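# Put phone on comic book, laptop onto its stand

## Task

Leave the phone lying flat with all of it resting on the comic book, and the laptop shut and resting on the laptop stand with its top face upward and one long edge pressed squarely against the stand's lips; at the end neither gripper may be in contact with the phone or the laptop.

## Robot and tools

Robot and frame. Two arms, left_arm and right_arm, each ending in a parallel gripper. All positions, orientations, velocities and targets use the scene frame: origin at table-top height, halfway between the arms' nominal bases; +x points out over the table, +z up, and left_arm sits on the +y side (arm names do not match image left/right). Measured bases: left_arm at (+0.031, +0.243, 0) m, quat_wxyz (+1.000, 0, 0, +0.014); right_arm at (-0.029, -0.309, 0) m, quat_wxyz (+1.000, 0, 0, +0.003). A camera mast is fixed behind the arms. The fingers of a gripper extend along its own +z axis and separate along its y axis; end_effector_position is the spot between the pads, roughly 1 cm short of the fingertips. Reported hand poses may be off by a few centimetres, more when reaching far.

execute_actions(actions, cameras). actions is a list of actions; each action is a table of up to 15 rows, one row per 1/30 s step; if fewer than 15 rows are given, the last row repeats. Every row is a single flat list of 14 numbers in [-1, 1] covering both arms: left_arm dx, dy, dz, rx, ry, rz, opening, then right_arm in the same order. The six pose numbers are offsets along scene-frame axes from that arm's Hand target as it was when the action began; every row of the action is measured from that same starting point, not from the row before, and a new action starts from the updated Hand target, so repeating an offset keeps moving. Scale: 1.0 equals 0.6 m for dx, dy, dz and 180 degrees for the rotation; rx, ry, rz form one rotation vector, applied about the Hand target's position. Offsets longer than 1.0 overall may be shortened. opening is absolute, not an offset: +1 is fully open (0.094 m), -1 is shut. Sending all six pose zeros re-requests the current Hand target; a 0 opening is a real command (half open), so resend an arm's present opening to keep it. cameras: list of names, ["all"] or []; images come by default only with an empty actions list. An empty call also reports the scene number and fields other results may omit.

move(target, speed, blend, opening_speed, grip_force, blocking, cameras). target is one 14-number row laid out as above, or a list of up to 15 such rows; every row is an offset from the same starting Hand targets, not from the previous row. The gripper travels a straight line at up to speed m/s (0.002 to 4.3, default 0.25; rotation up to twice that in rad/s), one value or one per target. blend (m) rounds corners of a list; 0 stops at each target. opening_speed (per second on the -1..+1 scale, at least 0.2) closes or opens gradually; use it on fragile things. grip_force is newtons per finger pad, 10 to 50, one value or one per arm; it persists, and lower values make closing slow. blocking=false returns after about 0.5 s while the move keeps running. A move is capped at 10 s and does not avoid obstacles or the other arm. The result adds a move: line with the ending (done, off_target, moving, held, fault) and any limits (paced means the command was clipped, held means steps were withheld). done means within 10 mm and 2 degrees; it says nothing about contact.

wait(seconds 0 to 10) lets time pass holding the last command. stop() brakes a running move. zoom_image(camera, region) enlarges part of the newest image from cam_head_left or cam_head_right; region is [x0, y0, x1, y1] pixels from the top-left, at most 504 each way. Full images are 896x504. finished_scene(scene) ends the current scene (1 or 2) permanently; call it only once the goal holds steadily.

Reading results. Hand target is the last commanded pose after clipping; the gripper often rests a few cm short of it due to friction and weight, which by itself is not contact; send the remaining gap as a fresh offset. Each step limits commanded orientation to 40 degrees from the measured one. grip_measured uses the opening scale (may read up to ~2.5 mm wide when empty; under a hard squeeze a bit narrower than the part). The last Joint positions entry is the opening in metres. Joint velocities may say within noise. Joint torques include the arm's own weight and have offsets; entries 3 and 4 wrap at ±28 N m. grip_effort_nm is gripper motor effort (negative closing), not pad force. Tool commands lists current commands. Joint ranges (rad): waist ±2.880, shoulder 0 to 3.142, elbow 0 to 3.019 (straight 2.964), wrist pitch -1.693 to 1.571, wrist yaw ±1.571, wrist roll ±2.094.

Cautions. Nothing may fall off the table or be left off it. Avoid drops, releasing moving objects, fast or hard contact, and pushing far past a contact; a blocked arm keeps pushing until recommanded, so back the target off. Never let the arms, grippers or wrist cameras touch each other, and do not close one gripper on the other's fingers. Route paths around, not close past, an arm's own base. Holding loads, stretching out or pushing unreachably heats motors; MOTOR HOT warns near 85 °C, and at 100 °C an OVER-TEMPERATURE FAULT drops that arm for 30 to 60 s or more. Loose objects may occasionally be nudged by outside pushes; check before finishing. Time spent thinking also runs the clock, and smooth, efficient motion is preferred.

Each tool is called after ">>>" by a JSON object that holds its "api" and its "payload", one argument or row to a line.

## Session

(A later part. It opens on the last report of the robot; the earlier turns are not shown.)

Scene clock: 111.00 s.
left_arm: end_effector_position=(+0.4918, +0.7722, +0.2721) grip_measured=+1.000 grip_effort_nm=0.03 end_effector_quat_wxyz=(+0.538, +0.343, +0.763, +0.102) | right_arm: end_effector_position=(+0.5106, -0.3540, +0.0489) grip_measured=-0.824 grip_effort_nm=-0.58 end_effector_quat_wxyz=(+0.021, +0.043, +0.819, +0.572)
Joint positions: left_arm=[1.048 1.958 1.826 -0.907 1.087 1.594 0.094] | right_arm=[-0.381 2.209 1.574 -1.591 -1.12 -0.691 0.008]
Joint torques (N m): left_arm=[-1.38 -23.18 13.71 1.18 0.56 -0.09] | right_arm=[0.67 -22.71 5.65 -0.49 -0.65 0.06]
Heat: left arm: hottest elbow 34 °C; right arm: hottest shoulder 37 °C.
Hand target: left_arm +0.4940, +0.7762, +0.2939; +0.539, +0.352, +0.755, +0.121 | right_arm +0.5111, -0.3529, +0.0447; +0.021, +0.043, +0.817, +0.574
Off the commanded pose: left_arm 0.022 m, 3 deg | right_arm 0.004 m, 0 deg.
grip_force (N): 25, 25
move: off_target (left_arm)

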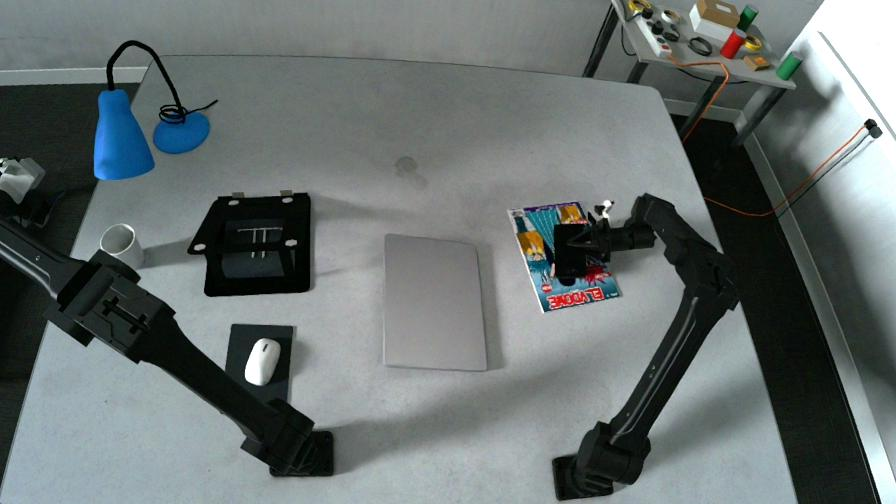

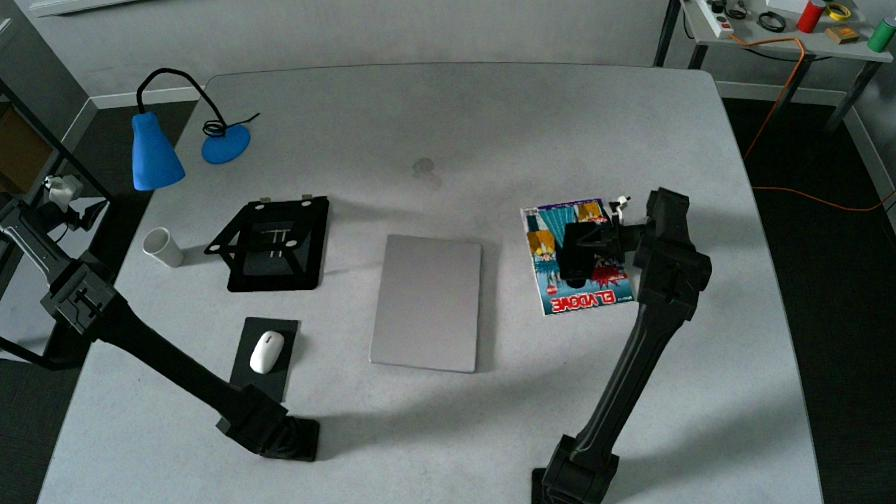

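>>> {"api": "move", "payload": {
  "target": [0,0,0,0,0,0,1,0,0,-0.03,0,0,0,-1],
  "speed": 0.06
}}

>>> {"api": "move", "payload": {
  "target": [0,0,0,0,0,0,1,0,0,-0.02,0,0,0,-1],
  "speed": 0.06,
  "cameras": ["all"]
}}

>>> {"api": "zoom_image", "payload": {
  "camera": "cam_head_left",
  "region": [520, 190, 640, 300]
}}

Scene clock: 114.47 s.
left_arm: end_effector_position=(+0.4918, +0.7722, +0.2721) grip_measured=+1.000 grip_effort_nm=0.02 end_effector_quat_wxyz=(+0.538, +0.343, +0.763, +0.102) | right_arm: end_effector_position=(+0.5127, -0.3548, +0.0365) grip_measured=-0.824 grip_effort_nm=-0.58 end_effector_quat_wxyz=(+0.026, +0.039, +0.820, +0.570)
Joint positions: left_arm=[1.048 1.958 1.826 -0.907 1.087 1.594 0.094] | right_arm=[-0.381 2.228 1.574 -1.559 -1.12 -0.691 0.008]
Joint torques (N m): left_arm=[-1.32 -23.94 13.75 0.98 0.51 -0.03] | right_arm=[0.67 -21.95 5.38 -0.55 -0.67 0.06]
Heat: left arm: hottest elbow 34 °C; right arm: hottest shoulder 37 °C.
Hand target: left_arm +0.4940, +0.7762, +0.2939; +0.539, +0.352, +0.755, +0.121 | right_arm +0.5110, -0.3529, +0.0267; +0.021, +0.043, +0.817, +0.574
Off the commanded pose: left_arm 0.022 m, 3 deg | right_arm 0.010 m, 1 deg.
grip_force (N): 25, 25
move: off_target (left_arm)

Scene clock: 115.27 s.
left_arm: end_effector_position=(+0.4918, +0.7722, +0.2721) grip_measured=+1.000 grip_effort_nm=0.03 end_effector_quat_wxyz=(+0.538, +0.343, +0.763, +0.102) | right_arm: end_effector_position=(+0.5140, -0.3552, +0.0302) grip_measured=-0.824 grip_effort_nm=-0.58 end_effector_quat_wxyz=(+0.030, +0.036, +0.821, +0.570)
Joint positions: left_arm=[1.048 1.958 1.826 -0.907 1.087 1.594 0.094] | right_arm=[-0.381 2.238 1.574 -1.541 -1.122 -0.694 0.008]
Joint torques (N m): left_arm=[-0.97 -23.18 13.53 0.96 0.48 -0.04] | right_arm=[0.56 -21.77 5.14 -0.46 -0.59 0.08]
Heat: left arm: hottest elbow 34 °C; right arm: hottest shoulder 37 °C.
Hand target: left_arm +0.4940, +0.7762, +0.2939; +0.539, +0.352, +0.755, +0.121 | right_arm +0.5110, -0.3529, +0.0147; +0.021, +0.043, +0.817, +0.574
Off the commanded pose: left_arm 0.022 m, 3 deg | right_arm 0.016 m, 1 deg.
grip_force (N): 25, 25
move: off_target (left_arm, right_arm)

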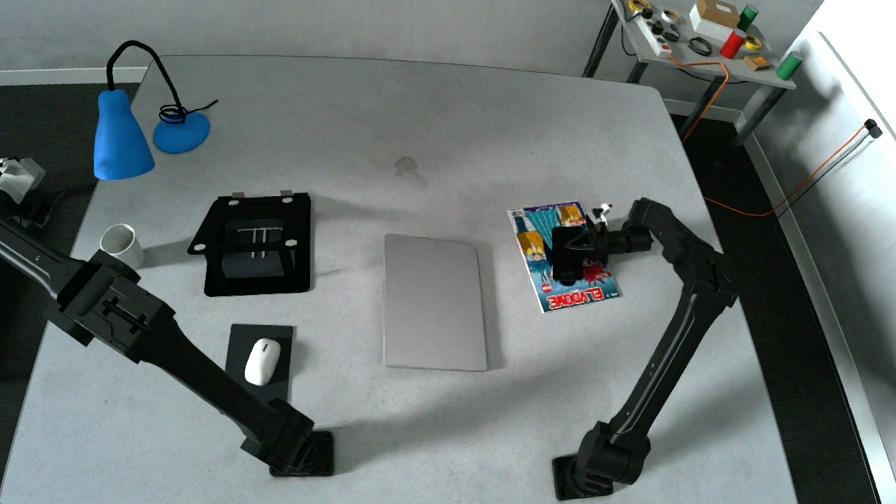

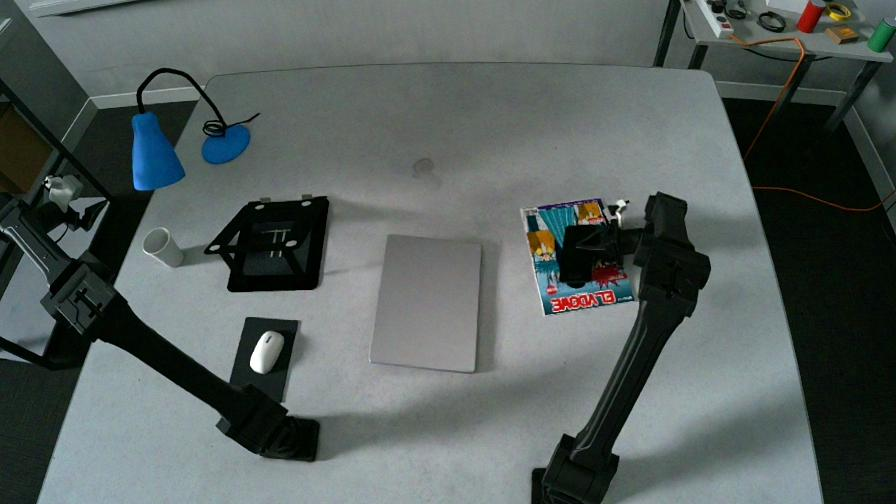

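Scaled by 4.200.

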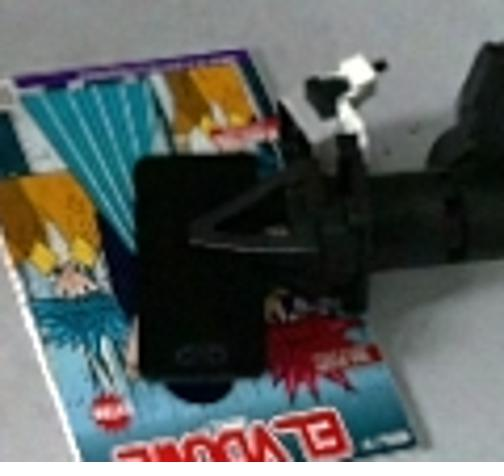

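>>> {"api": "move", "payload": {
  "target": [0,0,0,0,0,0,1,-0.003,0.004,-0.016,0,0,0,-1],
  "speed": 0.06
}}

>>> {"api": "move", "payload": {
  "target": [0,0,0,0,0,0,1,0,0,-0.012,0,0,0,-1],
  "speed": 0.06,
  "cameras": ["all"]
}}

>>> {"api": "zoom_image", "payload": {
  "camera": "cam_head_left",
  "region": [520, 190, 640, 300]
}}

Scene clock: 119.03 s.
left_arm: end_effector_position=(+0.4918, +0.7722, +0.2721) grip_measured=+1.000 grip_effort_nm=0.03 end_effector_quat_wxyz=(+0.538, +0.343, +0.763, +0.102) | right_arm: end_effector_position=(+0.5165, -0.3559, +0.0288) grip_measured=-0.824 grip_effort_nm=-0.58 end_effector_quat_wxyz=(+0.038, +0.032, +0.822, +0.568)
Joint positions: left_arm=[1.048 1.958 1.826 -0.907 1.087 1.594 0.094] | right_arm=[-0.381 2.238 1.574 -1.522 -1.125 -0.694 0.008]
Joint torques (N m): left_arm=[-1.79 -23.59 13.65 1.14 0.52 -0.03] | right_arm=[0.79 -20.37 4.36 -0.27 -0.53 0.12]
Heat: left arm: hottest elbow 34 °C; right arm: hottest shoulder 37 °C.
Hand target: left_arm +0.4940, +0.7762, +0.2939; +0.539, +0.352, +0.755, +0.121 | right_arm +0.5092, -0.3505, +0.0051; +0.021, +0.043, +0.817, +0.574
Off the commanded pose: left_arm 0.022 m, 3 deg | right_arm 0.025 m, 3 deg.
grip_force (N): 25, 25
move: off_target (left_arm, right_arm)

Scene clock: 119.73 s.
left_arm: end_effector_position=(+0.4918, +0.7722, +0.2721) grip_measured=+1.000 grip_effort_nm=0.03 end_effector_quat_wxyz=(+0.538, +0.343, +0.763, +0.102) | right_arm: end_effector_position=(+0.5165, -0.3557, +0.0282) grip_measured=-0.824 grip_effort_nm=-0.58 end_effector_quat_wxyz=(+0.040, +0.031, +0.821, +0.568)
Joint positions: left_arm=[1.048 1.958 1.826 -0.907 1.087 1.594 0.094] | right_arm=[-0.381 2.238 1.572 -1.517 -1.128 -0.694 0.008]
Joint torques (N m): left_arm=[-1.03 -23.18 13.78 1.03 0.5 0.02] | right_arm=[0.79 -19.49 4.46 -0.02 -0.47 0.11]
Heat: left arm: hottest elbow 34 °C; right arm: hottest shoulder 37 °C.
Hand target: left_arm +0.4940, +0.7762, +0.2939; +0.539, +0.352, +0.755, +0.121 | right_arm +0.5093, -0.3505, -0.0021; +0.021, +0.043, +0.817, +0.574
Off the commanded pose: left_arm 0.022 m, 3 deg | right_arm 0.032 m, 3 deg.
grip_force (N): 25, 25
move: off_target (left_arm, right_arm)

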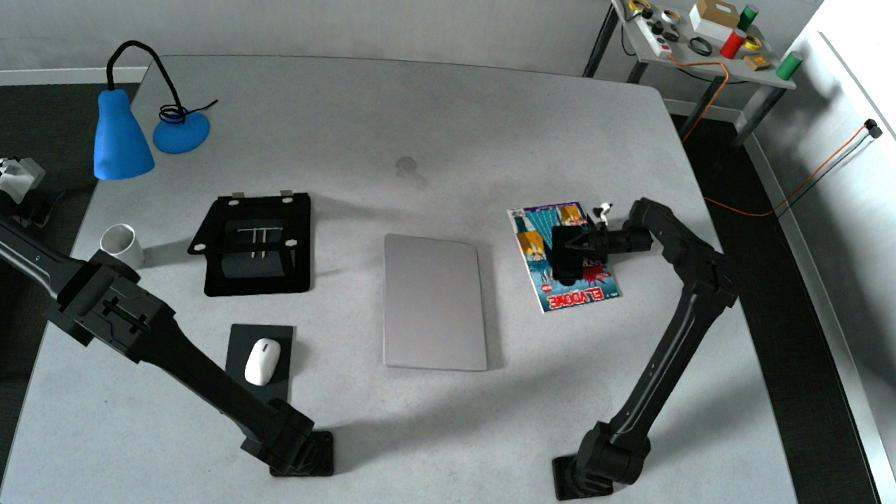

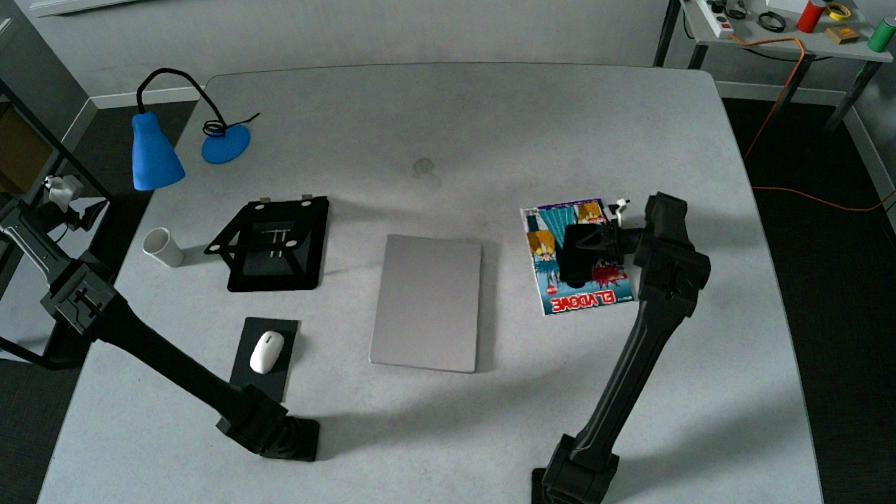

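Scaled by 4.200.

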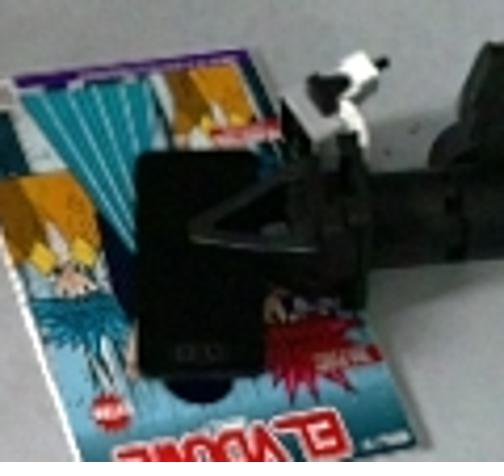

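>>> {"api": "move", "payload": {
  "target": [0,0,0,0,0,0,1,0.012,-0.008,0.045,0,0,0,-1],
  "speed": 0.05
}}

>>> {"api": "move", "payload": {
  "target": [0,0,0,0,0,0,1,0,0,0,0,0,0,-0.6],
  "opening_speed": 0.3,
  "cameras": ["all"]
}}

>>> {"api": "zoom_image", "payload": {
  "camera": "cam_head_left",
  "region": [520, 190, 640, 300]
}}

Scene clock: 124.17 s.
left_arm: end_effector_position=(+0.4918, +0.7722, +0.2721) grip_measured=+1.000 grip_effort_nm=0.02 end_effector_quat_wxyz=(+0.538, +0.343, +0.763, +0.102) | right_arm: end_effector_position=(+0.5136, -0.3546, +0.0302) grip_measured=-0.824 grip_effort_nm=-0.58 end_effector_quat_wxyz=(+0.031, +0.037, +0.819, +0.571)
Joint positions: left_arm=[1.048 1.958 1.826 -0.907 1.087 1.594 0.094] | right_arm=[-0.381 2.238 1.572 -1.542 -1.127 -0.696 0.008]
Joint torques (N m): left_arm=[-1.55 -23.59 13.79 1.03 0.56 -0.07] | right_arm=[0.67 -21.48 7.17 -1.29 -0.43 0.12]
Heat: left arm: hottest elbow 34 °C; right arm: hottest shoulder 36 °C.
Hand target: left_arm +0.4940, +0.7762, +0.2939; +0.539, +0.352, +0.755, +0.121 | right_arm +0.5164, -0.3553, +0.0249; +0.021, +0.043, +0.817, +0.574
Off the commanded pose: left_arm 0.022 m, 3 deg | right_arm 0.006 m, 1 deg.
grip_force (N): 25, 25
move: off_target (left_arm)

Scene clock: 125.80 s.
left_arm: end_effector_position=(+0.4918, +0.7722, +0.2721) grip_measured=+1.000 grip_effort_nm=0.02 end_effector_quat_wxyz=(+0.538, +0.343, +0.763, +0.102) | right_arm: end_effector_position=(+0.5133, -0.3545, +0.0304) grip_measured=-0.602 grip_effort_nm=0.06 end_effector_quat_wxyz=(+0.030, +0.038, +0.819, +0.572)
Joint positions: left_arm=[1.048 1.958 1.826 -0.907 1.087 1.594 0.094] | right_arm=[-0.381 2.238 1.572 -1.544 -1.127 -0.696 0.019]
Joint torques (N m): left_arm=[-1.67 -23.18 13.79 1.28 0.5 -0.06] | right_arm=[0.62 -21.54 7.17 -1.32 -0.44 0.11]
Heat: left arm: hottest elbow 34 °C; right arm: hottest shoulder 36 °C.
Hand target: left_arm +0.4940, +0.7762, +0.2939; +0.539, +0.352, +0.755, +0.121 | right_arm +0.5165, -0.3553, +0.0249; +0.021, +0.043, +0.817, +0.574
Off the commanded pose: left_arm 0.022 m, 3 deg | right_arm 0.006 m, 1 deg.
grip_force (N): 25, 25
move: off_target (left_arm)

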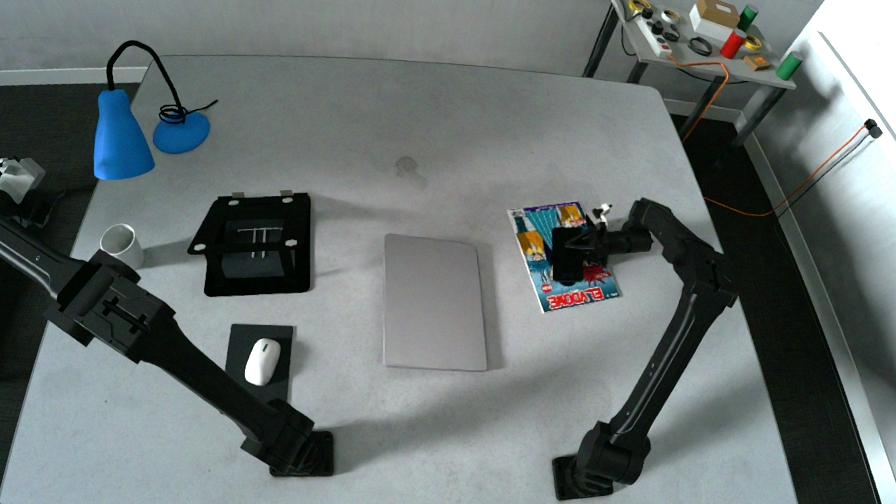

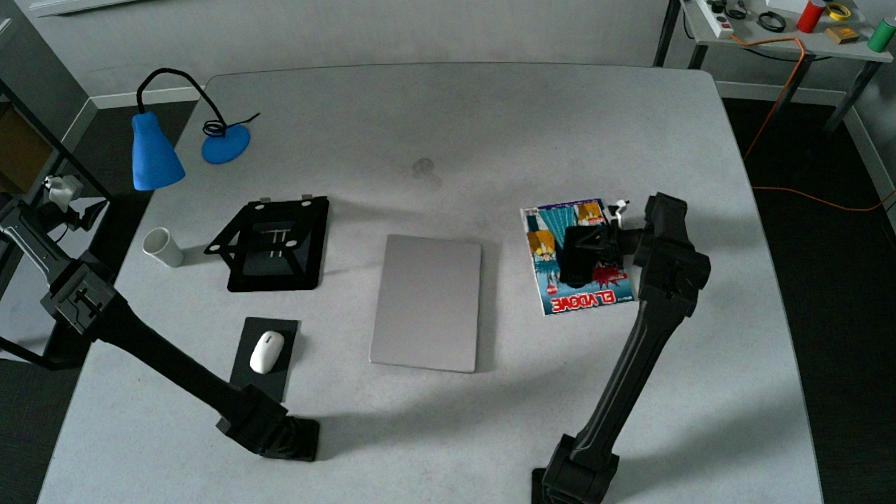

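Scaled by 4.200.

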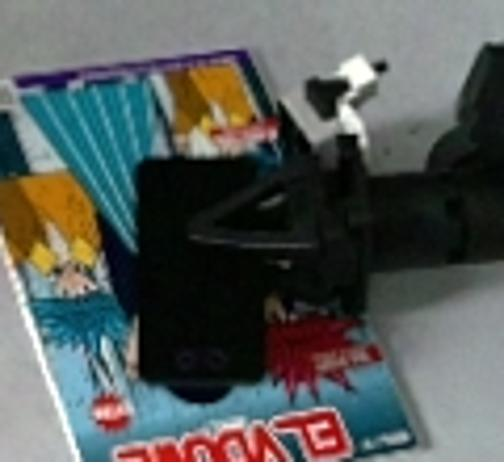

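>>> {"api": "move", "payload": {
  "target": [
    [0,0,0,0,0,0,1,-0.017,-0.14,0.035,0,0,0,-0.6],
    [0,0,0,0,0,0,1,-0.05,-0.25,0.3,0,0,0,-0.6]
  ],
  "speed": 0.06,
  "blend": [0.01,0],
  "cameras": ["all"]
}}

>>> {"api": "zoom_image", "payload": {
  "camera": "cam_head_left",
  "region": [500, 180, 640, 330]
}}

Scene clock: 133.80 s.
left_arm: end_effector_position=(+0.4918, +0.7722, +0.2721) grip_measured=+1.000 grip_effort_nm=0.03 end_effector_quat_wxyz=(+0.538, +0.343, +0.763, +0.102) | right_arm: end_effector_position=(+0.4782, -0.4925, +0.1718) grip_measured=-0.601 grip_effort_nm=0.05 end_effector_quat_wxyz=(+0.108, +0.132, +0.846, +0.504)
Joint positions: left_arm=[1.048 1.958 1.826 -0.907 1.087 1.594 0.094] | right_arm=[-0.63 1.971 1.616 -1.667 -1.024 -0.572 0.019]
Joint torques (N m): left_arm=[-1.85 -23 13.75 1.09 0.56 -0.03] | right_arm=[-0.15 -23.94 10.89 -1.05 -0.74 0.16]
Heat: left arm: hottest elbow 34 °C; right arm: hottest shoulder 36 °C.
Hand target: left_arm +0.4940, +0.7762, +0.2939; +0.539, +0.352, +0.755, +0.121 | right_arm +0.4864, -0.5054, +0.2048; +0.021, +0.043, +0.817, +0.574
Off the commanded pose: left_arm 0.022 m, 3 deg | right_arm 0.036 m, 17 deg.
joint sent to its limit (right arm) — joint 4 (wrist pitch), lower limit. The joint targets are off in orientation, not in position.
grip_force (N): 25, 25
move: off_target (left_arm, right_arm)

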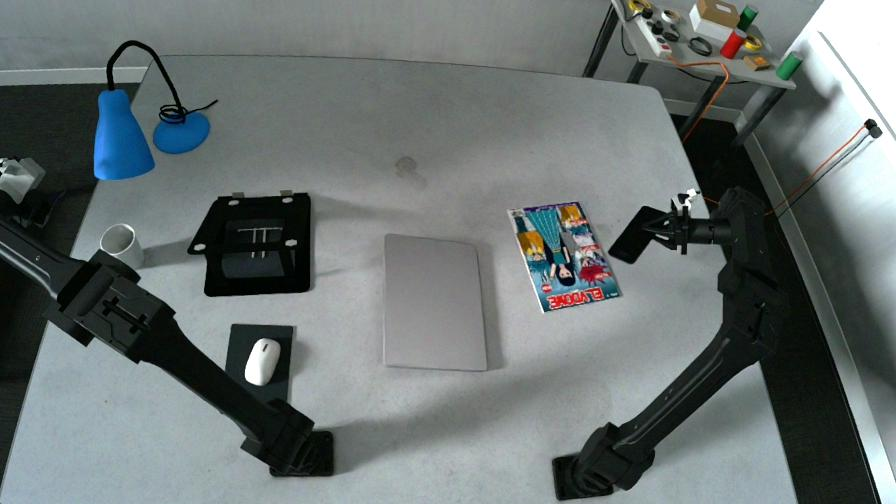

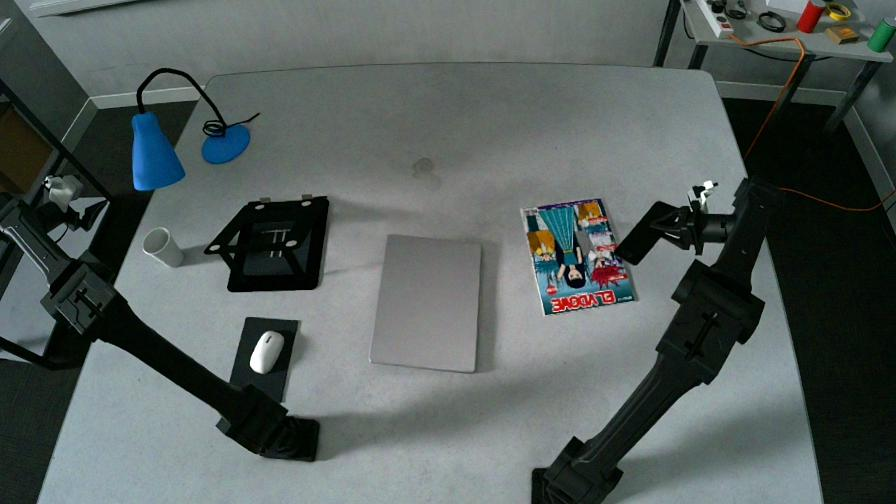

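Scaled by 3.360.

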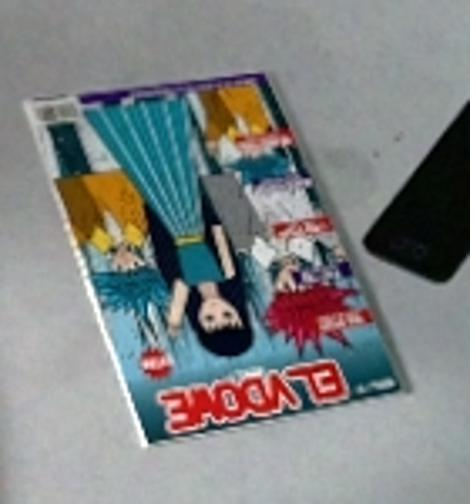

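>>> {"api": "move", "payload": {
  "target": [
    [0,0,0,0,0,0,1,0,0,0,0,0,0,-1],
    [0,0,0,0,0,0,1,0.04,0.15,0.05,-0.386,0.05,0,-1],
    [0,0,0,0,0,0,1,0.04,0.27,-0.02,-0.386,0.05,0,-1]
  ],
  "speed": 0.25,
  "blend": [0,0.03,0],
  "cameras": ["all"]
}}

>>> {"api": "zoom_image", "payload": {
  "camera": "cam_head_left",
  "region": [500, 160, 700, 320]
}}

>>> {"api": "zoom_image", "payload": {
  "camera": "cam_head_right",
  "region": [500, 160, 700, 320]
}}

Scene clock: 155.30 s.
left_arm: end_effector_position=(+0.4918, +0.7722, +0.2721) grip_measured=+1.000 grip_effort_nm=0.02 end_effector_quat_wxyz=(+0.538, +0.343, +0.763, +0.102) | right_arm: end_effector_position=(+0.5111, -0.3413, +0.1864) grip_measured=-0.824 grip_effort_nm=-0.58 end_effector_quat_wxyz=(-0.028, +0.060, +0.998, +0.003)
Joint positions: left_arm=[1.048 1.958 1.826 -0.907 1.087 1.594 0.094] | right_arm=[-0.066 1.806 1.677 -1.498 -0.006 0.06 0.008]
Joint torques (N m): left_arm=[-1.55 -23.53 13.61 1.03 0.5 -0.1] | right_arm=[0.32 -21.71 7.77 0.34 0.09 0.28]
Heat: left arm: hottest shoulder 34 °C; right arm: hottest shoulder 37 °C.
Hand target: left_arm +0.4940, +0.7762, +0.2939; +0.539, +0.352, +0.755, +0.121 | right_arm +0.5104, -0.3433, +0.1929; -0.018, +0.066, +0.998, +0.002
Off the commanded pose: left_arm 0.022 m, 3 deg | right_arm 0.007 m, 1 deg.
grip_force (N): 25, 25
move: off_target (left_arm)

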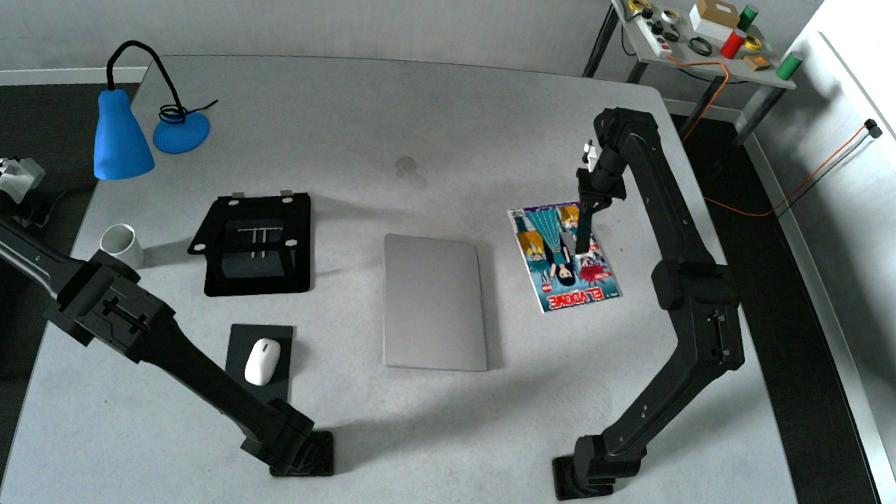

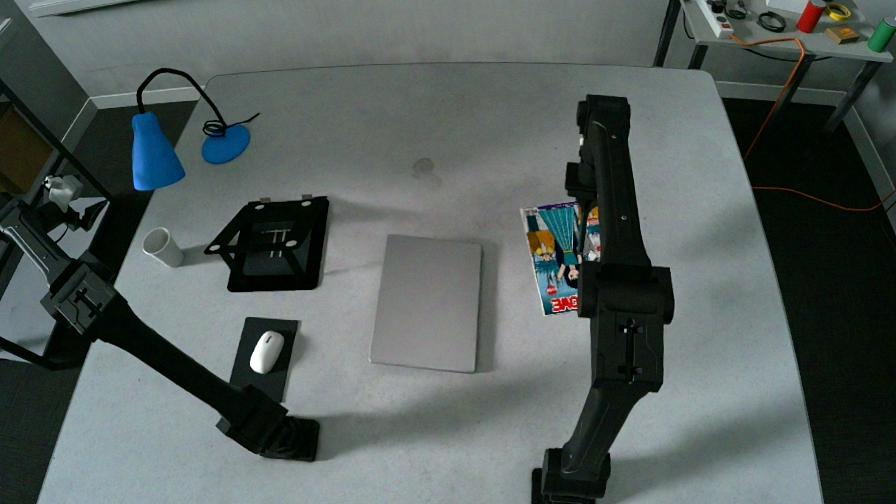

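Scaled by 2.520.

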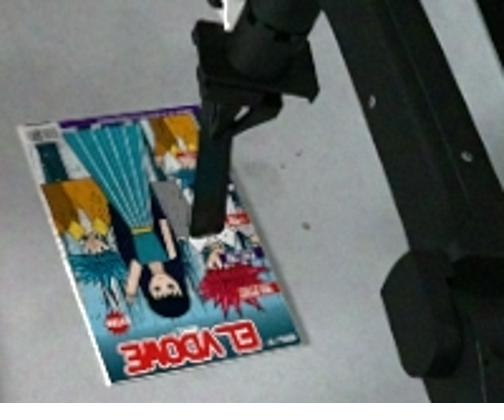

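Scaled by 2.520.

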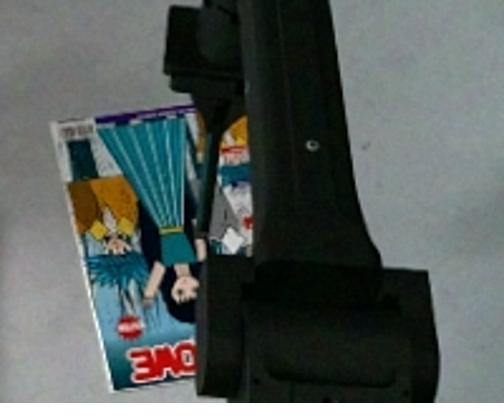

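>>> {"api": "move", "payload": {
  "target": [0,0,0,0,0,0,1,0,0.0,-0.18,0,0,0,-1],
  "speed": 0.12,
  "cameras": ["all"]
}}

>>> {"api": "zoom_image", "payload": {
  "camera": "cam_head_left",
  "region": [500, 180, 640, 320]
}}

>>> {"api": "zoom_image", "payload": {
  "camera": "cam_head_right",
  "region": [500, 180, 640, 320]
}}

Scene clock: 160.27 s.
left_arm: end_effector_position=(+0.4918, +0.7722, +0.2721) grip_measured=+1.000 grip_effort_nm=0.03 end_effector_quat_wxyz=(+0.538, +0.343, +0.763, +0.102) | right_arm: end_effector_position=(+0.5090, -0.3412, +0.0927) grip_measured=-0.824 grip_effort_nm=-0.58 end_effector_quat_wxyz=(-0.017, +0.060, +0.998, +0.003)
Joint positions: left_arm=[1.048 1.958 1.826 -0.907 1.087 1.594 0.094] | right_arm=[-0.066 1.847 1.483 -1.241 -0.006 0.061 0.008]
Joint torques (N m): left_arm=[-0.97 -23.41 13.52 1.11 0.53 -0.03] | right_arm=[0.26 -19.14 7.3 0.57 0.12 0.22]
Heat: left arm: hottest shoulder 34 °C; right arm: hottest shoulder 38 °C.
Hand target: left_arm +0.4940, +0.7762, +0.2939; +0.539, +0.352, +0.755, +0.121 | right_arm +0.5104, -0.3433, +0.0849; -0.018, +0.066, +0.998, +0.002
Off the commanded pose: left_arm 0.022 m, 3 deg | right_arm 0.008 m, 1 deg.
grip_force (N): 25, 25
move: off_target (left_arm)

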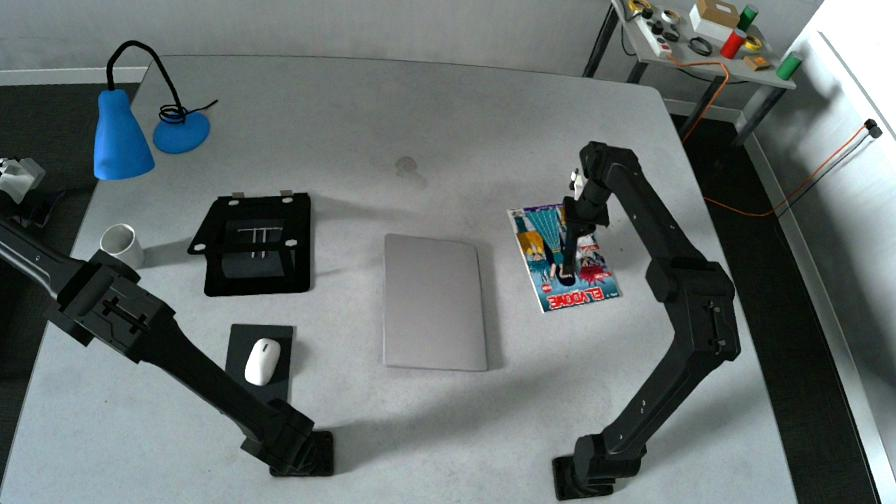

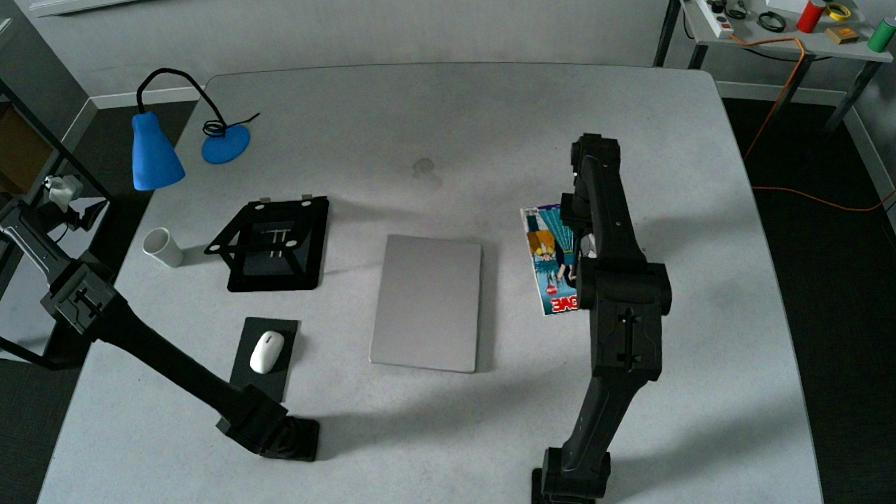

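Scaled by 3.600.

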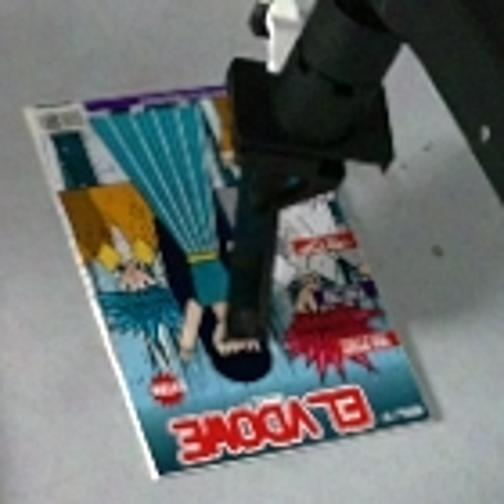

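Scaled by 3.600.

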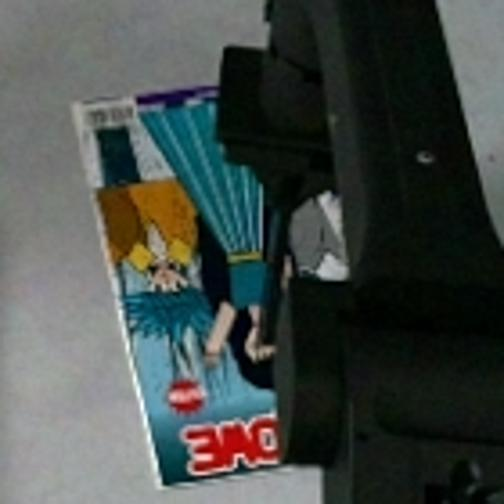

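>>> {"api": "move", "payload": {
  "target": [0,0,0,0,0,0,1,0.005,0.0,-0.05,0,0,0,-1],
  "speed": 0.08
}}

>>> {"api": "move", "payload": {
  "target": [0,0,0,0,0,0,1,0,0.0,-0.02,0,0,0,-1],
  "speed": 0.06
}}

>>> {"api": "move", "payload": {
  "target": [0,0,0,0,0,0,1,0,0.0,-0.02,0,0,0,-1],
  "speed": 0.06,
  "cameras": ["all"]
}}

>>> {"api": "zoom_image", "payload": {
  "camera": "cam_head_left",
  "region": [500, 180, 640, 320]
}}

Scene clock: 164.00 s.
left_arm: end_effector_position=(+0.4918, +0.7722, +0.2721) grip_measured=+1.000 grip_effort_nm=0.03 end_effector_quat_wxyz=(+0.538, +0.343, +0.763, +0.102) | right_arm: end_effector_position=(+0.5180, -0.3420, +0.0876) grip_measured=-0.824 grip_effort_nm=-0.58 end_effector_quat_wxyz=(+0.005, +0.061, +0.998, +0.002)
Joint positions: left_arm=[1.048 1.958 1.826 -0.907 1.087 1.594 0.094] | right_arm=[-0.066 1.847 1.469 -1.184 -0.004 0.061 0.008]
Joint torques (N m): left_arm=[-0.73 -24.23 13.59 1.18 0.47 0] | right_arm=[0.32 -16.79 6.19 1.01 0.05 0.22]
Heat: left arm: hottest shoulder 34 °C; right arm: hottest shoulder 38 °C.
Hand target: left_arm +0.4940, +0.7762, +0.2939; +0.539, +0.352, +0.755, +0.121 | right_arm +0.5135, -0.3433, +0.0550; -0.018, +0.066, +0.998, +0.002
Off the commanded pose: left_arm 0.022 m, 3 deg | right_arm 0.033 m, 3 deg.
grip_force (N): 25, 25
move: off_target (left_arm, right_arm)

Scene clock: 164.90 s.
left_arm: end_effector_position=(+0.4918, +0.7722, +0.2721) grip_measured=+1.000 grip_effort_nm=0.03 end_effector_quat_wxyz=(+0.538, +0.343, +0.763, +0.102) | right_arm: end_effector_position=(+0.5231, -0.3426, +0.0824) grip_measured=-0.824 grip_effort_nm=-0.58 end_effector_quat_wxyz=(+0.016, +0.060, +0.998, +0.001)
Joint positions: left_arm=[1.048 1.958 1.826 -0.907 1.087 1.594 0.094] | right_arm=[-0.066 1.851 1.461 -1.149 -0.003 0.061 0.008]
Joint torques (N m): left_arm=[-1.67 -22.77 13.87 1.24 0.49 -0.04] | right_arm=[0.32 -16.32 5.78 0.64 0 0.23]
Heat: left arm: hottest elbow 35 °C; right arm: hottest shoulder 38 °C.
Hand target: left_arm +0.4940, +0.7762, +0.2939; +0.539, +0.352, +0.755, +0.121 | right_arm +0.5134, -0.3433, +0.0429; -0.018, +0.066, +0.998, +0.002
Off the commanded pose: left_arm 0.022 m, 3 deg | right_arm 0.041 m, 4 deg.
grip_force (N): 25, 25
move: off_target (left_arm, right_arm)

Scene clock: 166.10 s.
left_arm: end_effector_position=(+0.4918, +0.7722, +0.2721) grip_measured=+1.000 grip_effort_nm=0.02 end_effector_quat_wxyz=(+0.538, +0.343, +0.763, +0.102) | right_arm: end_effector_position=(+0.5274, -0.3428, +0.0713) grip_measured=-0.824 grip_effort_nm=-0.58 end_effector_quat_wxyz=(+0.020, +0.060, +0.998, +0.001)
Joint positions: left_arm=[1.048 1.958 1.826 -0.907 1.087 1.594 0.094] | right_arm=[-0.066 1.868 1.453 -1.116 -0.003 0.061 0.008]
Joint torques (N m): left_arm=[-1.08 -23.3 13.89 1.35 0.51 -0.06] | right_arm=[0.32 -16.5 5.33 0.44 0 0.22]
Heat: left arm: hottest elbow 35 °C; right arm: hottest shoulder 38 °C.
Hand target: left_arm +0.4940, +0.7762, +0.2939; +0.539, +0.352, +0.755, +0.121 | right_arm +0.5134, -0.3433, +0.0309; -0.018, +0.066, +0.998, +0.002
Off the commanded pose: left_arm 0.022 m, 3 deg | right_arm 0.043 m, 4 deg.
grip_force (N): 25, 25
move: off_target (left_arm, right_arm)

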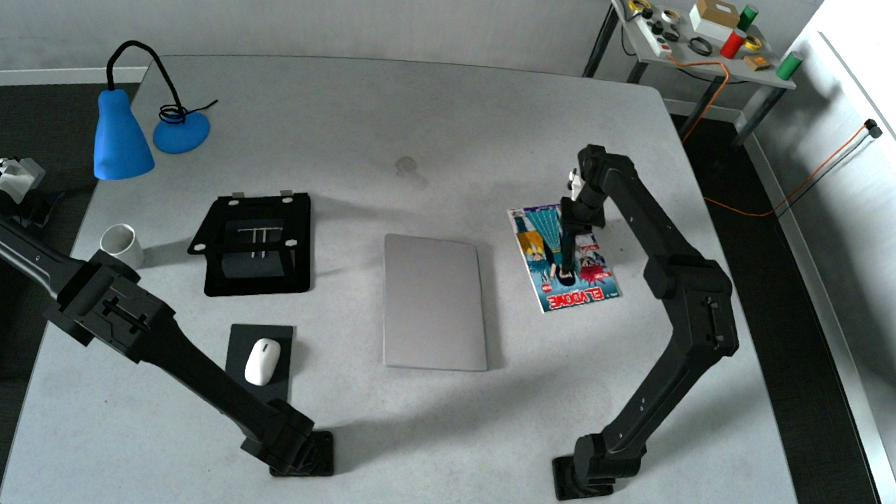

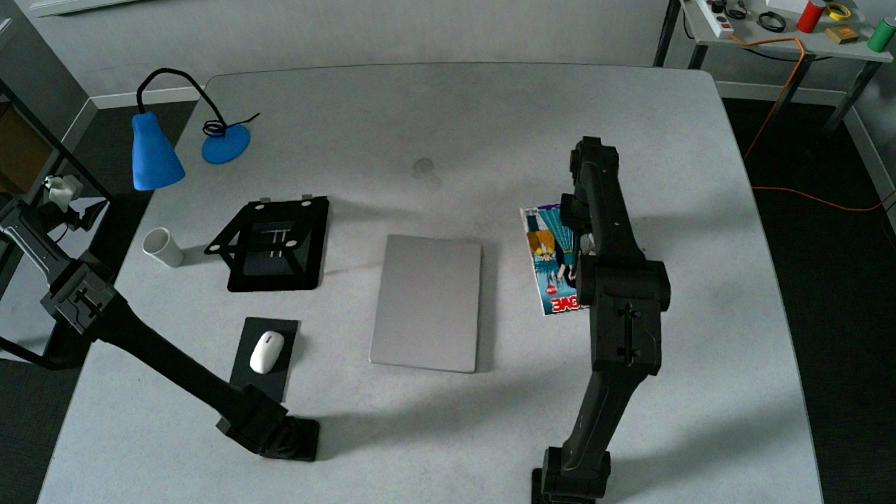

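Scaled by 3.600.

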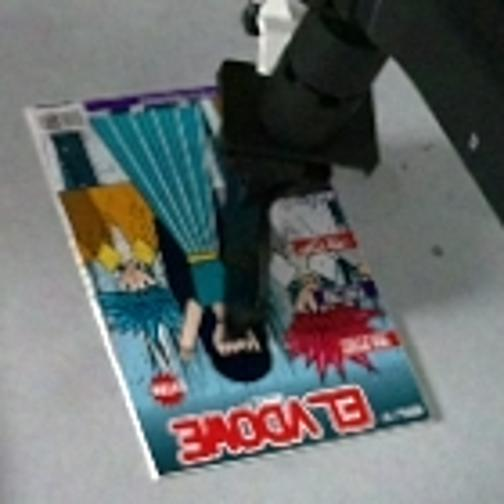

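>>> {"api": "move", "payload": {
  "target": [0,0,0,0,0,0,1,-0.005,0.0,-0.015,0,0,0,-1],
  "speed": 0.06,
  "grip_force": 12
}}

>>> {"api": "move", "payload": {
  "target": [0,0,0,0,0,0,1,-0.005,0.0,-0.015,0,0,0,-1],
  "speed": 0.06,
  "cameras": ["all"]
}}

>>> {"api": "zoom_image", "payload": {
  "camera": "cam_head_left",
  "region": [500, 180, 640, 320]
}}

Scene clock: 169.83 s.
left_arm: end_effector_position=(+0.4918, +0.7722, +0.2721) grip_measured=+1.000 grip_effort_nm=0.03 end_effector_quat_wxyz=(+0.538, +0.343, +0.763, +0.102) | right_arm: end_effector_position=(+0.5204, -0.3424, +0.0579) grip_measured=-0.821 grip_effort_nm=-0.34 end_effector_quat_wxyz=(+0.010, +0.061, +0.998, +0.001)
Joint positions: left_arm=[1.048 1.958 1.826 -0.907 1.087 1.594 0.094] | right_arm=[-0.066 1.877 1.43 -1.103 -0.003 0.061 0.008]
Joint torques (N m): left_arm=[-1.44 -23.18 13.72 1.01 0.51 -0.02] | right_arm=[0.26 -16.91 5.5 0.8 0 0.23]
Heat: left arm: hottest elbow 35 °C; right arm: hottest shoulder 38 °C.
Hand target: left_arm +0.4940, +0.7762, +0.2939; +0.539, +0.352, +0.755, +0.121 | right_arm +0.5104, -0.3433, +0.0219; -0.018, +0.066, +0.998, +0.002
Off the commanded pose: left_arm 0.022 m, 3 deg | right_arm 0.037 m, 3 deg.
grip_force (N): 12, 12
move: off_target (left_arm, right_arm)

Scene clock: 170.63 s.
left_arm: end_effector_position=(+0.4918, +0.7722, +0.2721) grip_measured=+1.000 grip_effort_nm=0.03 end_effector_quat_wxyz=(+0.538, +0.343, +0.763, +0.102) | right_arm: end_effector_position=(+0.5196, -0.3424, +0.0557) grip_measured=-0.821 grip_effort_nm=-0.34 end_effector_quat_wxyz=(+0.012, +0.061, +0.998, +0.001)
Joint positions: left_arm=[1.048 1.958 1.826 -0.907 1.087 1.594 0.094] | right_arm=[-0.066 1.876 1.421 -1.092 -0.003 0.061 0.008]
Joint torques (N m): left_arm=[-1.55 -23.41 13.68 0.92 0.5 -0.04] | right_arm=[0.26 -16.5 4.72 1.25 0 0.22]
Heat: left arm: hottest elbow 35 °C; right arm: hottest shoulder 38 °C.
Hand target: left_arm +0.4940, +0.7762, +0.2939; +0.539, +0.352, +0.755, +0.121 | right_arm +0.5074, -0.3433, +0.0129; -0.018, +0.066, +0.998, +0.002
Off the commanded pose: left_arm 0.022 m, 3 deg | right_arm 0.045 m, 4 deg.
grip_force (N): 12, 12
move: off_target (left_arm, right_arm)

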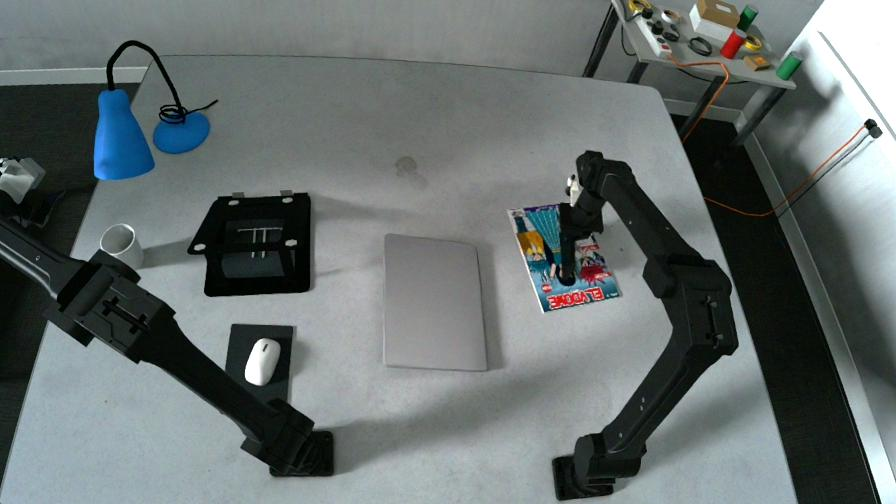

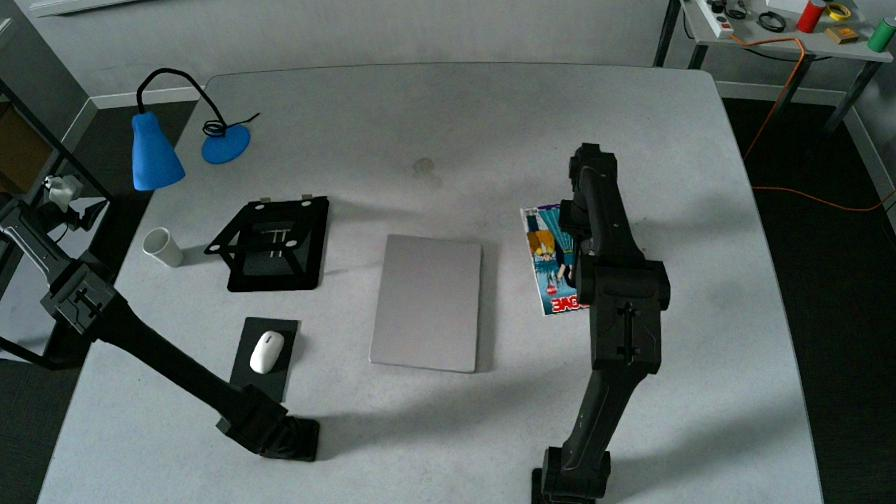

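Scaled by 3.600.

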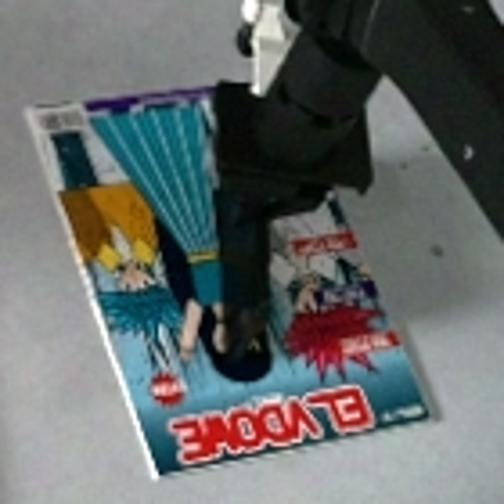

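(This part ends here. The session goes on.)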